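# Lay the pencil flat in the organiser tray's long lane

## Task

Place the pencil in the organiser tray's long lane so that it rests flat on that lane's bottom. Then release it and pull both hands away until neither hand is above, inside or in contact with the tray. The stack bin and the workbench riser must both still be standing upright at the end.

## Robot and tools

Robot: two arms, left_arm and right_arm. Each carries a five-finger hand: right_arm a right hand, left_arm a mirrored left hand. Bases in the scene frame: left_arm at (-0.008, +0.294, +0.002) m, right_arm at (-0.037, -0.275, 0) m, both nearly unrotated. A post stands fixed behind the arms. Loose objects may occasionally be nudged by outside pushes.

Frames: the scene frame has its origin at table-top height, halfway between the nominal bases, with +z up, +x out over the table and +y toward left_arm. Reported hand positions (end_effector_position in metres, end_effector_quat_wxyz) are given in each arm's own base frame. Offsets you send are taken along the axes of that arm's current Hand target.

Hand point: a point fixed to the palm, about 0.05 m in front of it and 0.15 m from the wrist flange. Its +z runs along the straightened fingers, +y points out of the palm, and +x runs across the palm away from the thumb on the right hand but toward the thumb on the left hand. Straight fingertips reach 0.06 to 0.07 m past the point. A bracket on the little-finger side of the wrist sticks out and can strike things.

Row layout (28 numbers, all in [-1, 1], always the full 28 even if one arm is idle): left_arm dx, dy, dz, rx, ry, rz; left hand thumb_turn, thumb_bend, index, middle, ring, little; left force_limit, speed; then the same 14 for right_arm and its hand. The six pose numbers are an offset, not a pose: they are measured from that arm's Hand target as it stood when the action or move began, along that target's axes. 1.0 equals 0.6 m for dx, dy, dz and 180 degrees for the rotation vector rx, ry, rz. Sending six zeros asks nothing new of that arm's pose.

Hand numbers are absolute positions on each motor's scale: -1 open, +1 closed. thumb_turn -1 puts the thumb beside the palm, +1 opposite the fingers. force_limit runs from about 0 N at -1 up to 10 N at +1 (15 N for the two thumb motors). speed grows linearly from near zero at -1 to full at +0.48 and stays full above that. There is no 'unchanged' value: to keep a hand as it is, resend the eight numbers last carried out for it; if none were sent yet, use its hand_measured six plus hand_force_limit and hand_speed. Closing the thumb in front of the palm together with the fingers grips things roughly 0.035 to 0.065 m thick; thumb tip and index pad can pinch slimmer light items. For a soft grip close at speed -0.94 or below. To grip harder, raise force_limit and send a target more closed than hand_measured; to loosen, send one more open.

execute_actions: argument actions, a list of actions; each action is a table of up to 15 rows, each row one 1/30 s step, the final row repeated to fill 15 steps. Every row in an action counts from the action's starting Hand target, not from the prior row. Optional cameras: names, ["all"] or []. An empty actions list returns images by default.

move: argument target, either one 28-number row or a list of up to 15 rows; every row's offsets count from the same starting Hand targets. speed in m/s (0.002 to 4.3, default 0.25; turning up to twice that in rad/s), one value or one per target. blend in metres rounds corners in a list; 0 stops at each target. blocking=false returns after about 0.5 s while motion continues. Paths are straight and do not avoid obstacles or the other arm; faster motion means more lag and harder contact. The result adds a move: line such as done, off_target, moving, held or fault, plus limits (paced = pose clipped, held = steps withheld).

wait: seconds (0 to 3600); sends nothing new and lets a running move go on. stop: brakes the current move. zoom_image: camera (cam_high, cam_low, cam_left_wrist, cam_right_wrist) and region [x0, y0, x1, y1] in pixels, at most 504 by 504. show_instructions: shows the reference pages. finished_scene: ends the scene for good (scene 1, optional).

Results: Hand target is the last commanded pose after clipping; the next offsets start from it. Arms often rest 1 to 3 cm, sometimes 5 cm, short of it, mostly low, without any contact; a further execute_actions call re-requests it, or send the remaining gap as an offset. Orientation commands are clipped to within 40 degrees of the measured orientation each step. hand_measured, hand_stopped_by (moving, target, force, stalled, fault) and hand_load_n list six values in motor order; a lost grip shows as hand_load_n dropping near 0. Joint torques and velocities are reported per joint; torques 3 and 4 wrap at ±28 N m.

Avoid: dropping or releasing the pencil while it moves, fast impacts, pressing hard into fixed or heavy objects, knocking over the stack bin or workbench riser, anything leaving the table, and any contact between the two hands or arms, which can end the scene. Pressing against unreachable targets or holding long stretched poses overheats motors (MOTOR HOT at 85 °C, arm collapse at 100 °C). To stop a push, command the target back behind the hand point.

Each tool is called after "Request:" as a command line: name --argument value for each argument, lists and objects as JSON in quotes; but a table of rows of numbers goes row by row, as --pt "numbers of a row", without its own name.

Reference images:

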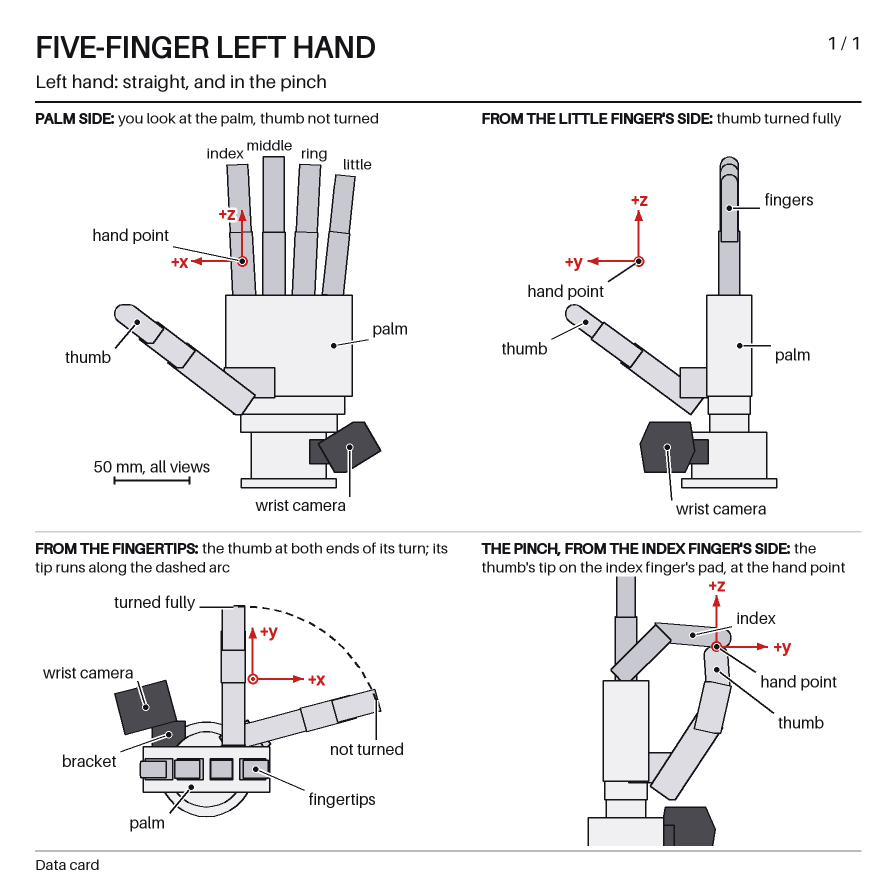

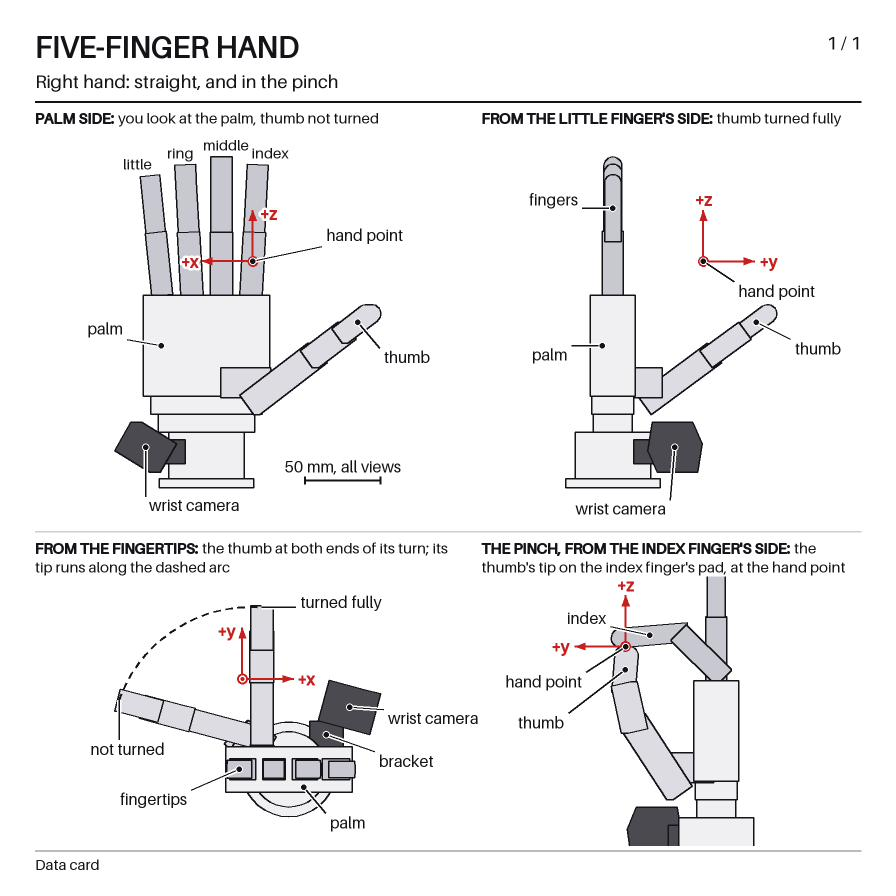

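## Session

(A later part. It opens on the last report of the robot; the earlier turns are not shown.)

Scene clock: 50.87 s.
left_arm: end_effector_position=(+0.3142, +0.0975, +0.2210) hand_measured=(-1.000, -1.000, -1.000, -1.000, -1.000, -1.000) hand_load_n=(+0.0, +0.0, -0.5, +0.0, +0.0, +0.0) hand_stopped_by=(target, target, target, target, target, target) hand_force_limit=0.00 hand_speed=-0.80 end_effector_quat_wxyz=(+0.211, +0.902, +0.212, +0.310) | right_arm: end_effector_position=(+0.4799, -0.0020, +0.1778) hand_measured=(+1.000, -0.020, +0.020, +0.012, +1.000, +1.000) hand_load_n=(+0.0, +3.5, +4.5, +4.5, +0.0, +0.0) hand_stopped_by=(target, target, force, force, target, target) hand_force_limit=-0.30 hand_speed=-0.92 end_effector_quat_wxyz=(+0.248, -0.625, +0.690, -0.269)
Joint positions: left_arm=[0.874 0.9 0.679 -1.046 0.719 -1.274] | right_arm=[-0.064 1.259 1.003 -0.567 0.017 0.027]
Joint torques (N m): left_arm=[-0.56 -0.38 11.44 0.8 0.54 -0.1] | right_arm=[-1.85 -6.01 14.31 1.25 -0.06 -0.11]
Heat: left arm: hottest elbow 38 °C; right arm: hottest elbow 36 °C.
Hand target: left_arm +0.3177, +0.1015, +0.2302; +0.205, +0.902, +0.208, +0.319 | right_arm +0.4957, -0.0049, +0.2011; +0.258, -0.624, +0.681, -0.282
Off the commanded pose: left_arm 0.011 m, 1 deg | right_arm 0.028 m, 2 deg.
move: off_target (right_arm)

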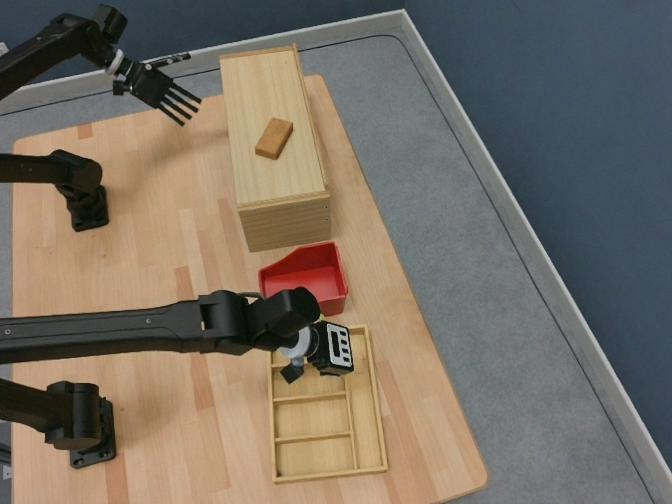

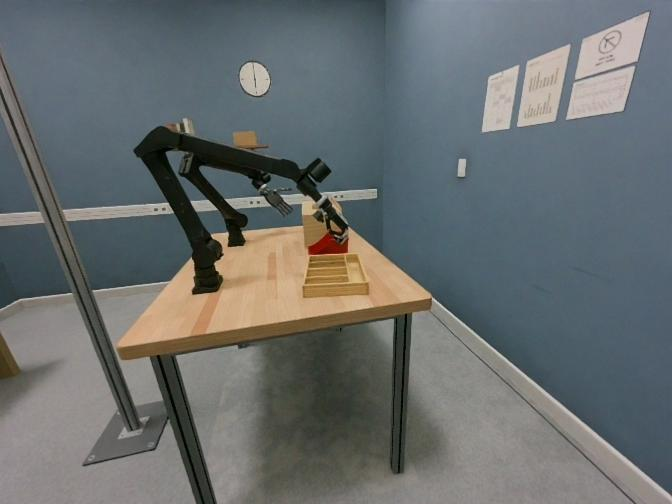

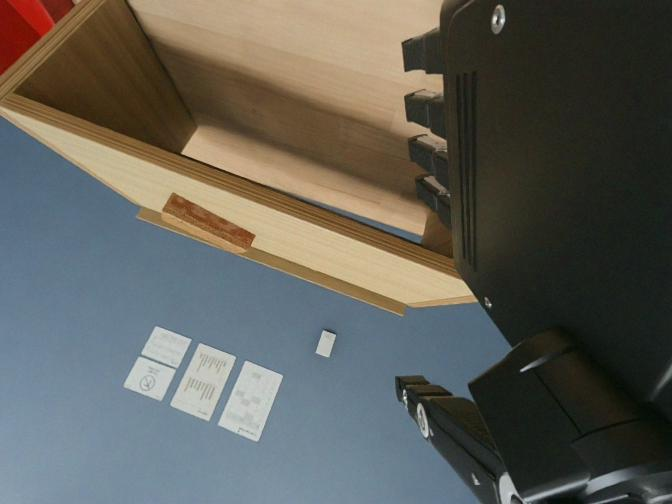

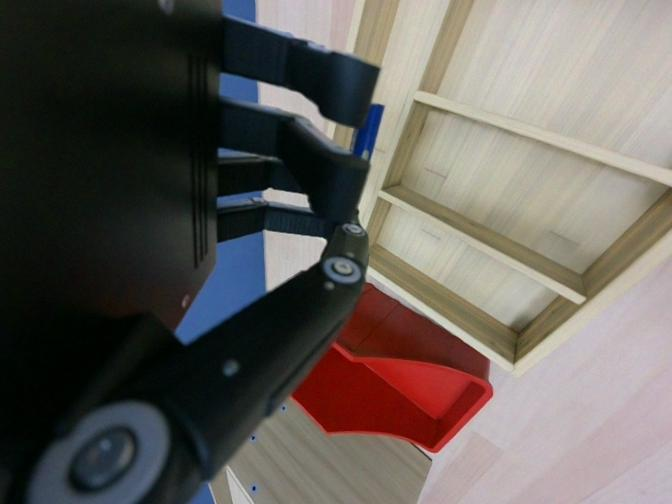

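Request:
zoom_image --camera "cam_low" --region '[290, 190, 380, 300]'

Request:
zoom_image --camera "cam_right_wrist" --region '[240, 0, 504, 264]'

Scaled by 4.582.

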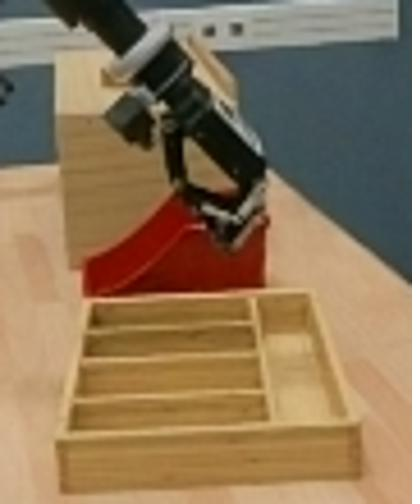

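Scaled by 1.909.

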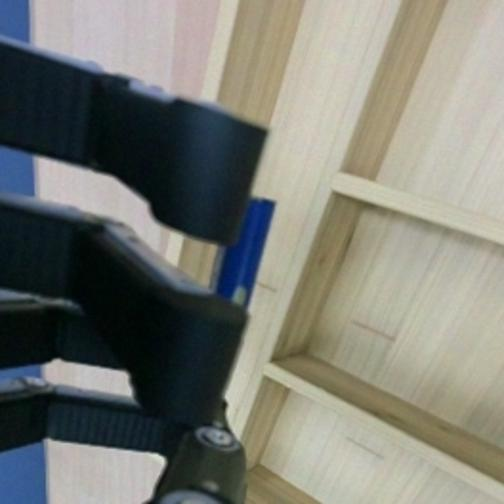

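Request:
move --target '[0,0,0,0,0,0,-1,-1,-1,-1,-1,-1,0,-0.8,-0.0065,0.0248,0.1305,0,0.055,-0.0549,1,-0.02,0.25,0.22,1,1,-0.3,-0.92]' --cameras '["all"]' --speed 0.1

Request:
zoom_image --camera "cam_low" --region '[290, 190, 380, 300]'

Request:
zoom_image --camera "cam_high" --region '[250, 300, 400, 490]'

Scene clock: 53.70 s.
left_arm: end_effector_position=(+0.3142, +0.0975, +0.2210) hand_measured=(-1.000, -1.000, -1.000, -1.000, -1.000, -1.000) hand_load_n=(+0.0, +0.0, -0.5, +0.0, +0.0, +0.0) hand_stopped_by=(target, target, target, target, target, target) hand_force_limit=0.00 hand_speed=-0.80 end_effector_quat_wxyz=(+0.211, +0.902, +0.212, +0.310) | right_arm: end_effector_position=(+0.5151, -0.0081, +0.1126) hand_measured=(+1.000, -0.020, +0.020, +0.010, +1.000, +1.000) hand_load_n=(+0.5, +3.0, +4.5, +4.5, +0.0, +0.0) hand_stopped_by=(target, target, force, force, target, target) hand_force_limit=-0.30 hand_speed=-0.92 end_effector_quat_wxyz=(-0.155, +0.658, -0.656, +0.335)
Joint positions: left_arm=[0.874 0.9 0.679 -1.046 0.719 -1.274] | right_arm=[0.032 1.434 1.004 -0.422 0.26 -0.069]
Joint torques (N m): left_arm=[-0.5 -0.32 11.43 0.75 0.55 -0.09] | right_arm=[-1.08 -7.77 13.39 2.24 0.41 -0.11]
Heat: left arm: hottest elbow 38 °C; right arm: hottest elbow 37 °C.
Hand target: left_arm +0.3177, +0.1015, +0.2302; +0.205, +0.902, +0.208, +0.319 | right_arm +0.5407, -0.0050, +0.1352; -0.174, +0.654, -0.645, +0.356
Off the commanded pose: left_arm 0.011 m, 1 deg | right_arm 0.034 m, 4 deg.
move: off_target (right_arm)

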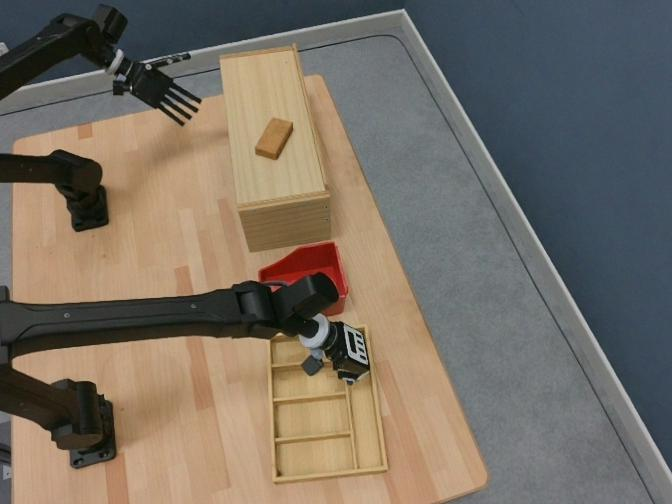

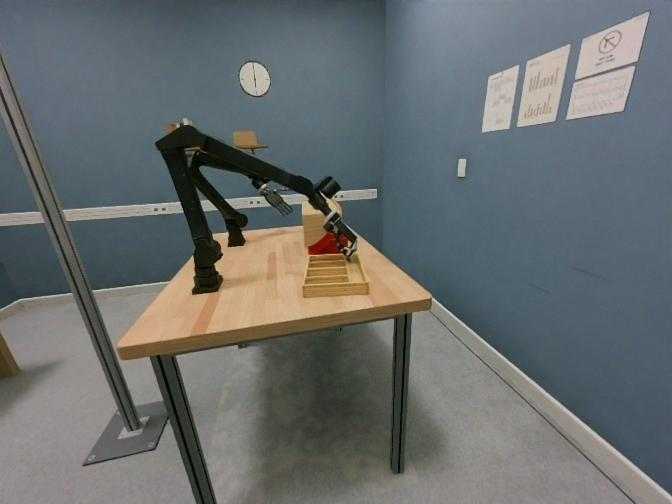

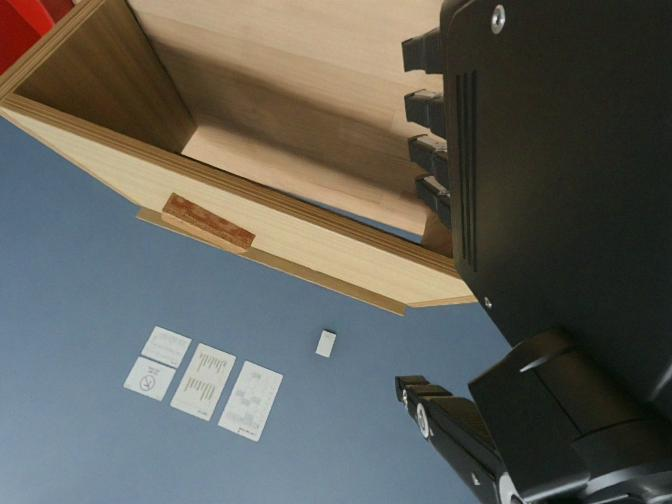

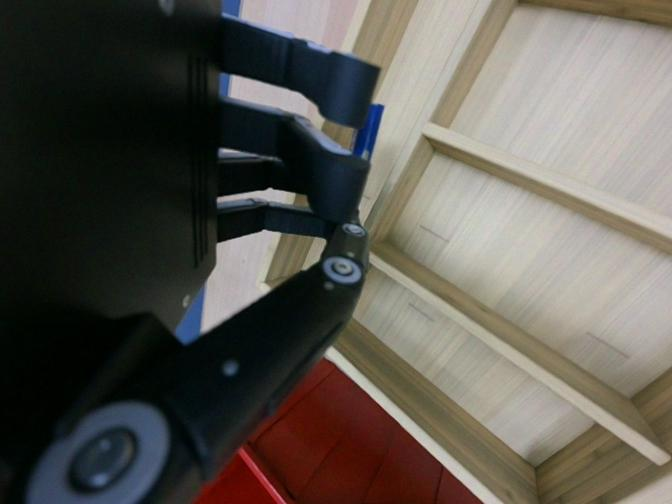

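Scaled by 4.582.

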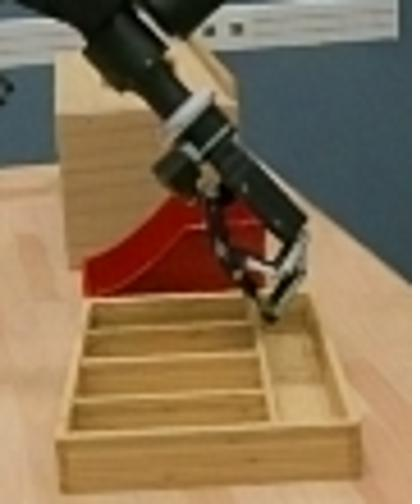

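Scaled by 2.653.

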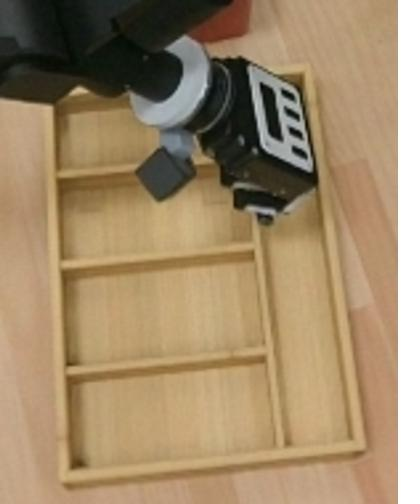

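Request:
zoom_image --camera "cam_low" --region '[325, 230, 375, 290]'

Request:
zoom_image --camera "cam_right_wrist" --region '[240, 0, 504, 264]'

Scaled by 8.400.

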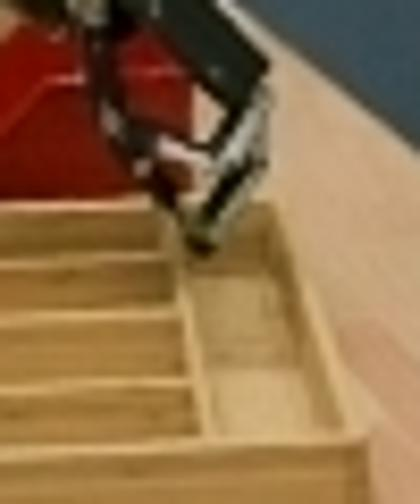

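Scaled by 1.909.

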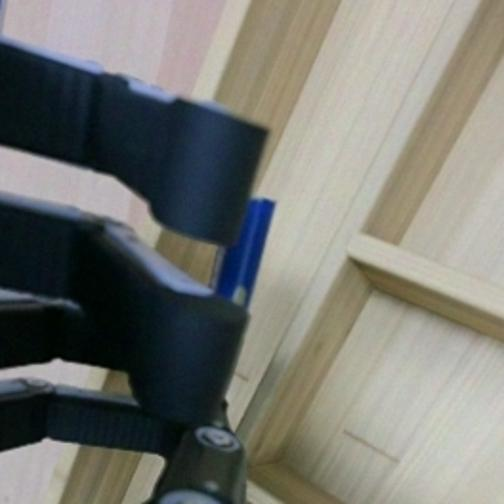

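Request:
move --target '[0,0,0,0,0,0,-1,-1,-1,-1,-1,-1,0,-0.8,-0.0203,0.0015,0.0838,0,0,0,1,-0.02,0.25,0.22,1,1,-0.3,-0.92]' --cameras '["cam_high","cam_low","cam_right_wrist"]' --speed 0.08

Request:
zoom_image --camera "cam_low" --region '[325, 230, 375, 290]'

Request:
zoom_image --camera "cam_right_wrist" --region '[240, 0, 504, 264]'

Request:
zoom_image --camera "cam_high" --region '[300, 310, 400, 450]'

Scene clock: 58.17 s.
left_arm: end_effector_position=(+0.3142, +0.0975, +0.2210) hand_measured=(-1.000, -1.000, -1.000, -1.000, -1.000, -1.000) hand_load_n=(+0.0, +0.0, +0.0, +0.0, +0.0, +0.0) hand_stopped_by=(target, target, target, target, target, target) hand_force_limit=0.00 hand_speed=-0.80 end_effector_quat_wxyz=(+0.211, +0.902, +0.212, +0.310) | right_arm: end_effector_position=(+0.5504, -0.0074, +0.0857) hand_measured=(+1.000, -0.020, +0.022, +0.012, +1.000, +1.000) hand_load_n=(+0.0, +0.5, -2.0, +0.0, +0.0, +0.0) hand_stopped_by=(target, target, force, force, target, target) hand_force_limit=-0.30 hand_speed=-0.92 end_effector_quat_wxyz=(-0.159, +0.657, -0.653, +0.342)
Joint positions: left_arm=[0.874 0.9 0.679 -1.046 0.719 -1.274] | right_arm=[0.033 1.548 1.045 -0.332 0.261 -0.076]
Joint torques (N m): left_arm=[-0.5 -0.32 11.45 0.72 0.54 -0.1] | right_arm=[-1.32 -7.59 12.82 2.4 0.22 -0.06]
Heat: left arm: hottest elbow 39 °C; right arm: hottest elbow 38 °C.
Hand target: left_arm +0.3177, +0.1015, +0.2302; +0.205, +0.902, +0.208, +0.319 | right_arm +0.5758, -0.0049, +0.0972; -0.174, +0.654, -0.645, +0.356
Off the commanded pose: left_arm 0.011 m, 1 deg | right_arm 0.028 m, 3 deg.
move: off_target (right_arm)

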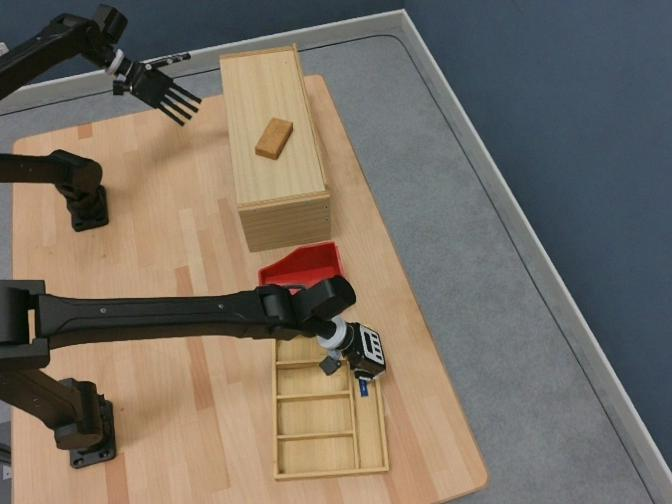

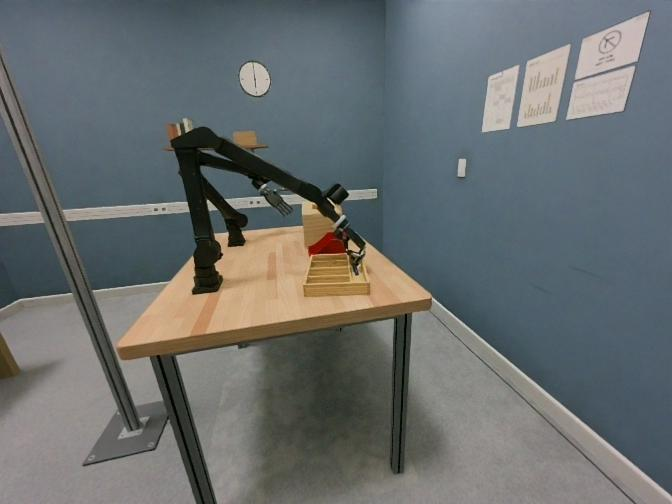

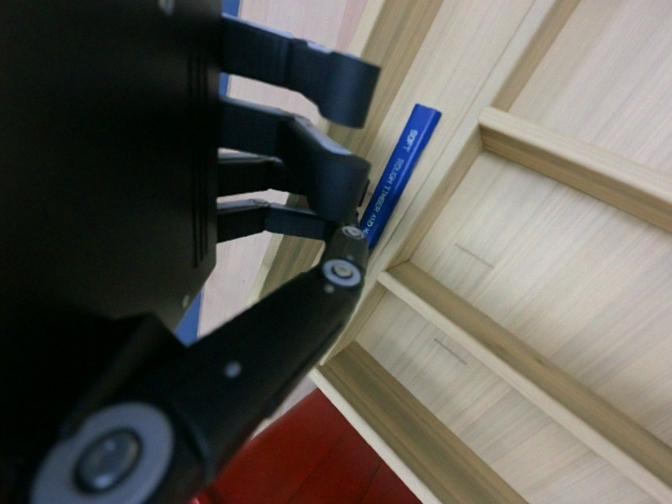

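Scaled by 8.400.

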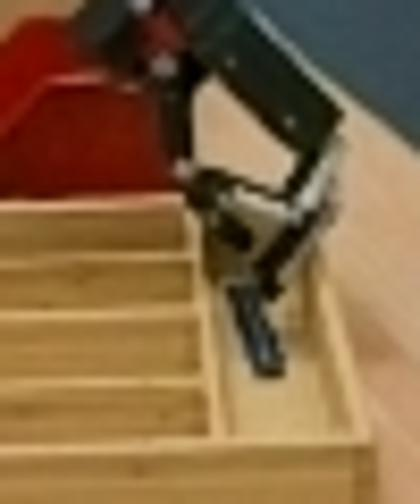

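Scaled by 1.909.

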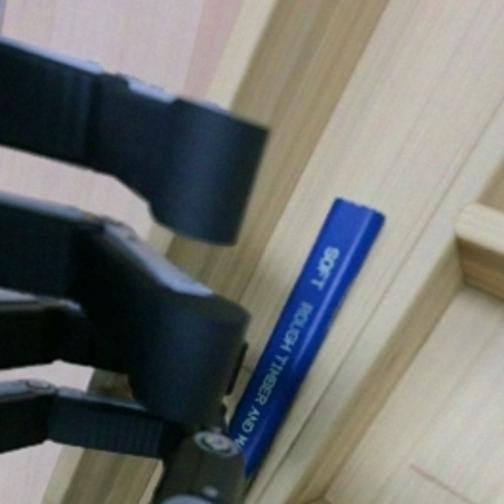

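Scaled by 3.600.

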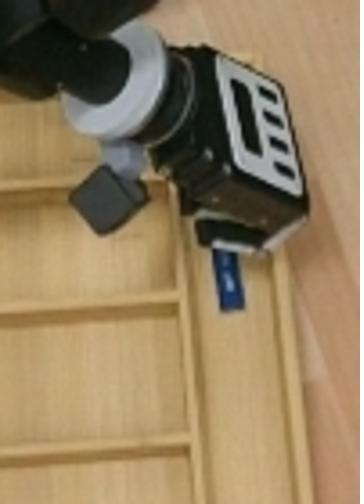

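Request:
move --target '[0,0,0,0,0,0,-1,-1,-1,-1,-1,-1,0,-0.8,0.0402,-0.1373,-0.1375,0,0,0,1,-0.02,0.25,0.22,1,1,-0.3,-0.92]' --cameras '["cam_high","cam_low","cam_right_wrist"]' --speed 0.08

Request:
zoom_image --camera "cam_low" --region '[290, 230, 380, 310]'

Request:
zoom_image --camera "cam_right_wrist" --region '[300, 0, 600, 300]'

Request:
zoom_image --camera "cam_high" --region '[260, 310, 400, 490]'

Scene clock: 60.97 s.
left_arm: end_effector_position=(+0.3142, +0.0975, +0.2210) hand_measured=(-1.000, -1.000, -1.000, -1.000, -1.000, -1.000) hand_load_n=(+0.0, +0.0, +0.0, +0.0, +0.0, +0.0) hand_stopped_by=(target, target, target, target, target, target) hand_force_limit=0.00 hand_speed=-0.80 end_effector_quat_wxyz=(+0.211, +0.902, +0.212, +0.310) | right_arm: end_effector_position=(+0.5627, -0.0047, +0.1840) hand_measured=(+1.000, -0.020, +0.022, +0.012, +1.000, +1.000) hand_load_n=(+0.0, +0.0, +0.0, +0.0, +0.0, +0.0) hand_stopped_by=(target, target, force, force, target, target) hand_force_limit=-0.30 hand_speed=-0.92 end_effector_quat_wxyz=(-0.155, +0.661, -0.652, +0.339)
Joint positions: left_arm=[0.874 0.9 0.679 -1.046 0.719 -1.274] | right_arm=[0.038 1.489 1.259 -0.614 0.264 -0.076]
Joint torques (N m): left_arm=[-0.32 -0.56 11.45 0.81 0.55 -0.1] | right_arm=[-0.97 -11.11 14 1.18 0.41 0.01]
Heat: left arm: hottest elbow 39 °C; right arm: hottest elbow 38 °C.
Hand target: left_arm +0.3177, +0.1015, +0.2302; +0.205, +0.902, +0.208, +0.319 | right_arm +0.5761, +0.0000, +0.2161; -0.174, +0.654, -0.645, +0.356
Off the commanded pose: left_arm 0.011 m, 1 deg | right_arm 0.035 m, 3 deg.
move: off_target (right_arm)

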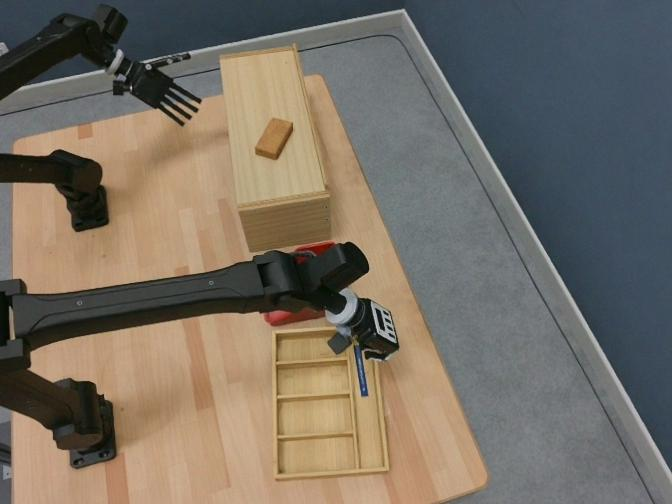

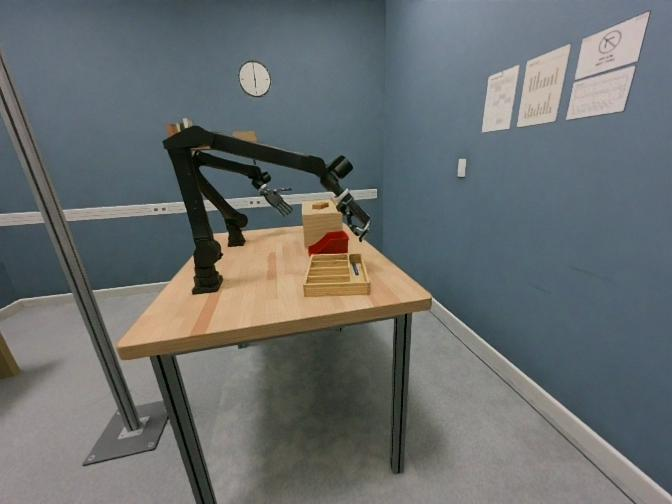

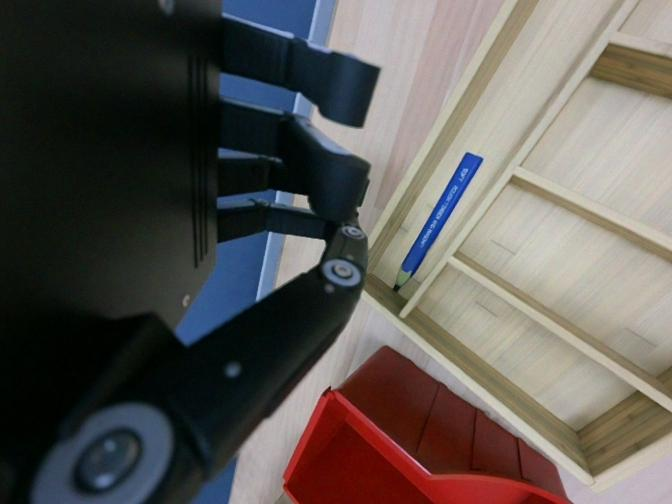

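Scaled by 5.600.

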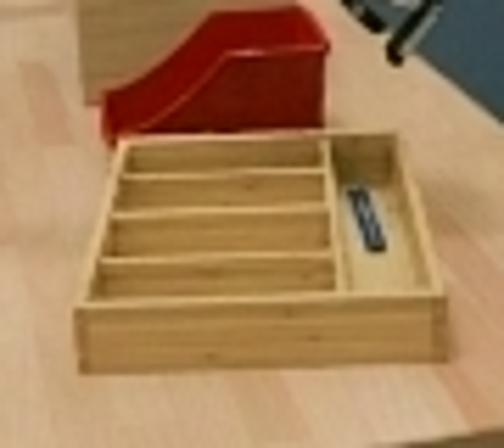

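Scaled by 1.680.

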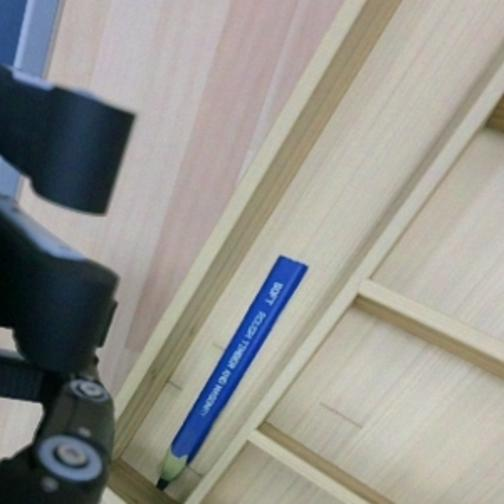

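Scaled by 2.800.

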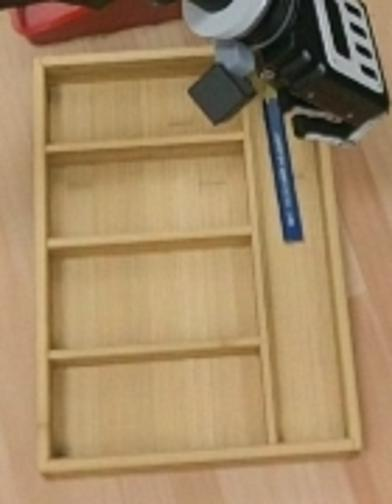

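Request:
move --target '[0,0,0,0,0,0,-1,-1,-1,-1,-1,-1,0,-0.8,-0.0755,0.3725,-0.4332,0,-0.055,0.0549,1,-0.02,0.25,0.22,1,1,-0.3,-0.92]' --cameras '["cam_high","cam_low","cam_right_wrist"]' --speed 0.15

Request:
zoom_image --camera "cam_low" --region '[330, 240, 380, 300]'

Request:
zoom_image --camera "cam_high" --region '[330, 315, 400, 405]'

Scene clock: 64.50 s.
left_arm: end_effector_position=(+0.3142, +0.0975, +0.2210) hand_measured=(-1.000, -1.000, -1.000, -1.000, -1.000, -1.000) hand_load_n=(+0.0, -0.5, +0.0, +0.0, +0.0, +0.0) hand_stopped_by=(target, target, target, target, target, target) hand_force_limit=0.00 hand_speed=-0.80 end_effector_quat_wxyz=(+0.211, +0.902, +0.212, +0.310) | right_arm: end_effector_position=(+0.2430, +0.0786, +0.2336) hand_measured=(+1.000, -0.020, +0.022, +0.012, +1.000, +1.000) hand_load_n=(+0.0, +0.0, +0.0, +0.0, +0.0, +0.0) hand_stopped_by=(target, target, force, force, target, target) hand_force_limit=-0.30 hand_speed=-0.92 end_effector_quat_wxyz=(-0.262, +0.624, -0.678, +0.286)
Joint positions: left_arm=[0.874 0.9 0.679 -1.046 0.719 -1.274] | right_arm=[0.376 0.539 0.76 -1.049 0.324 0.332]
Joint torques (N m): left_arm=[-0.5 -0.38 11.47 0.69 0.56 -0.1] | right_arm=[-1.03 2.43 9.46 1.21 0.45 0.13]
Heat: left arm: hottest elbow 39 °C; right arm: hottest elbow 38 °C.
Hand target: left_arm +0.3177, +0.1015, +0.2302; +0.205, +0.902, +0.208, +0.319 | right_arm +0.2400, +0.0797, +0.2303; -0.259, +0.624, -0.681, +0.282
Off the commanded pose: left_arm 0.011 m, 1 deg | right_arm 0.005 m, 1 deg.
move: done

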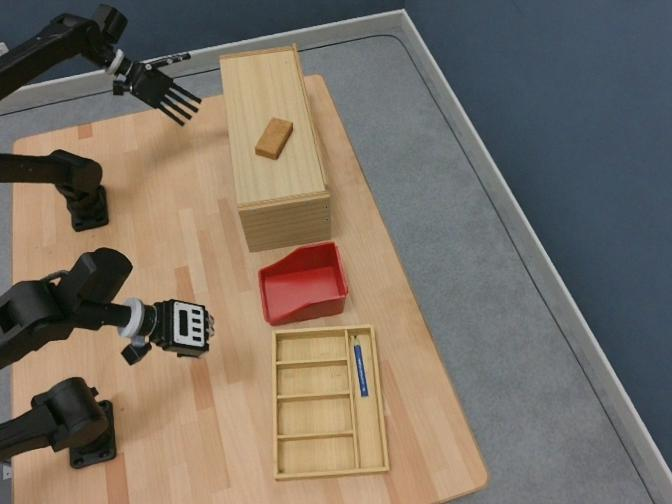

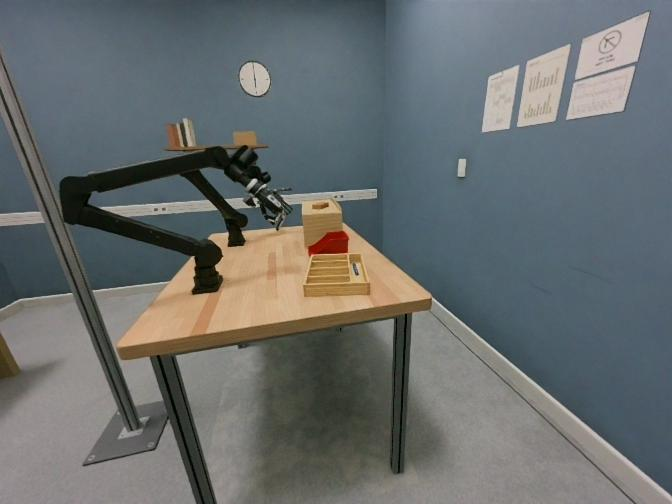

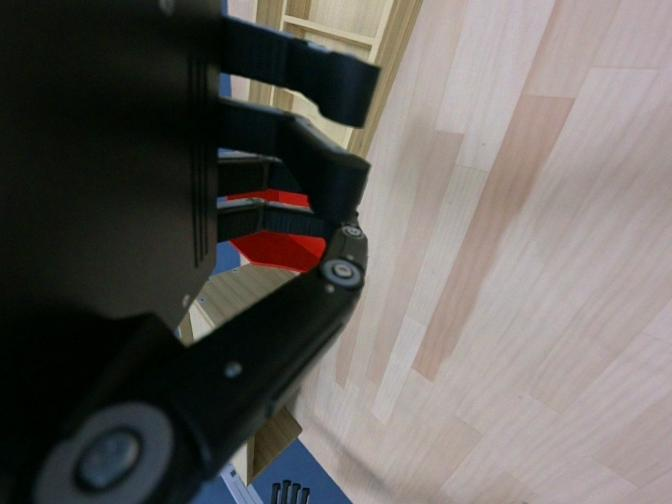

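Scaled by 8.400.

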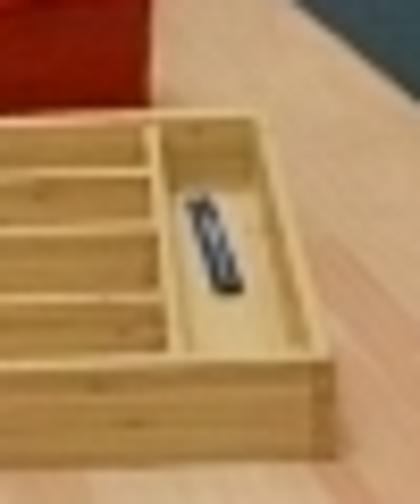

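Scaled by 5.600.

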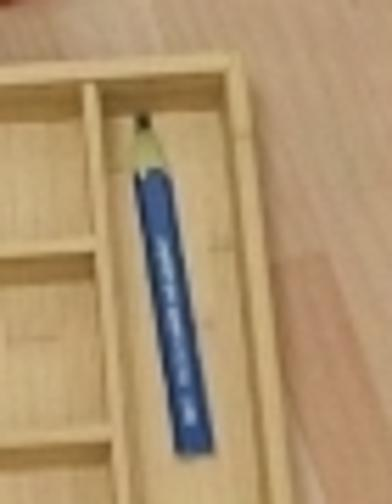

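Request:
finished_scene

The scene is finished: the task was done.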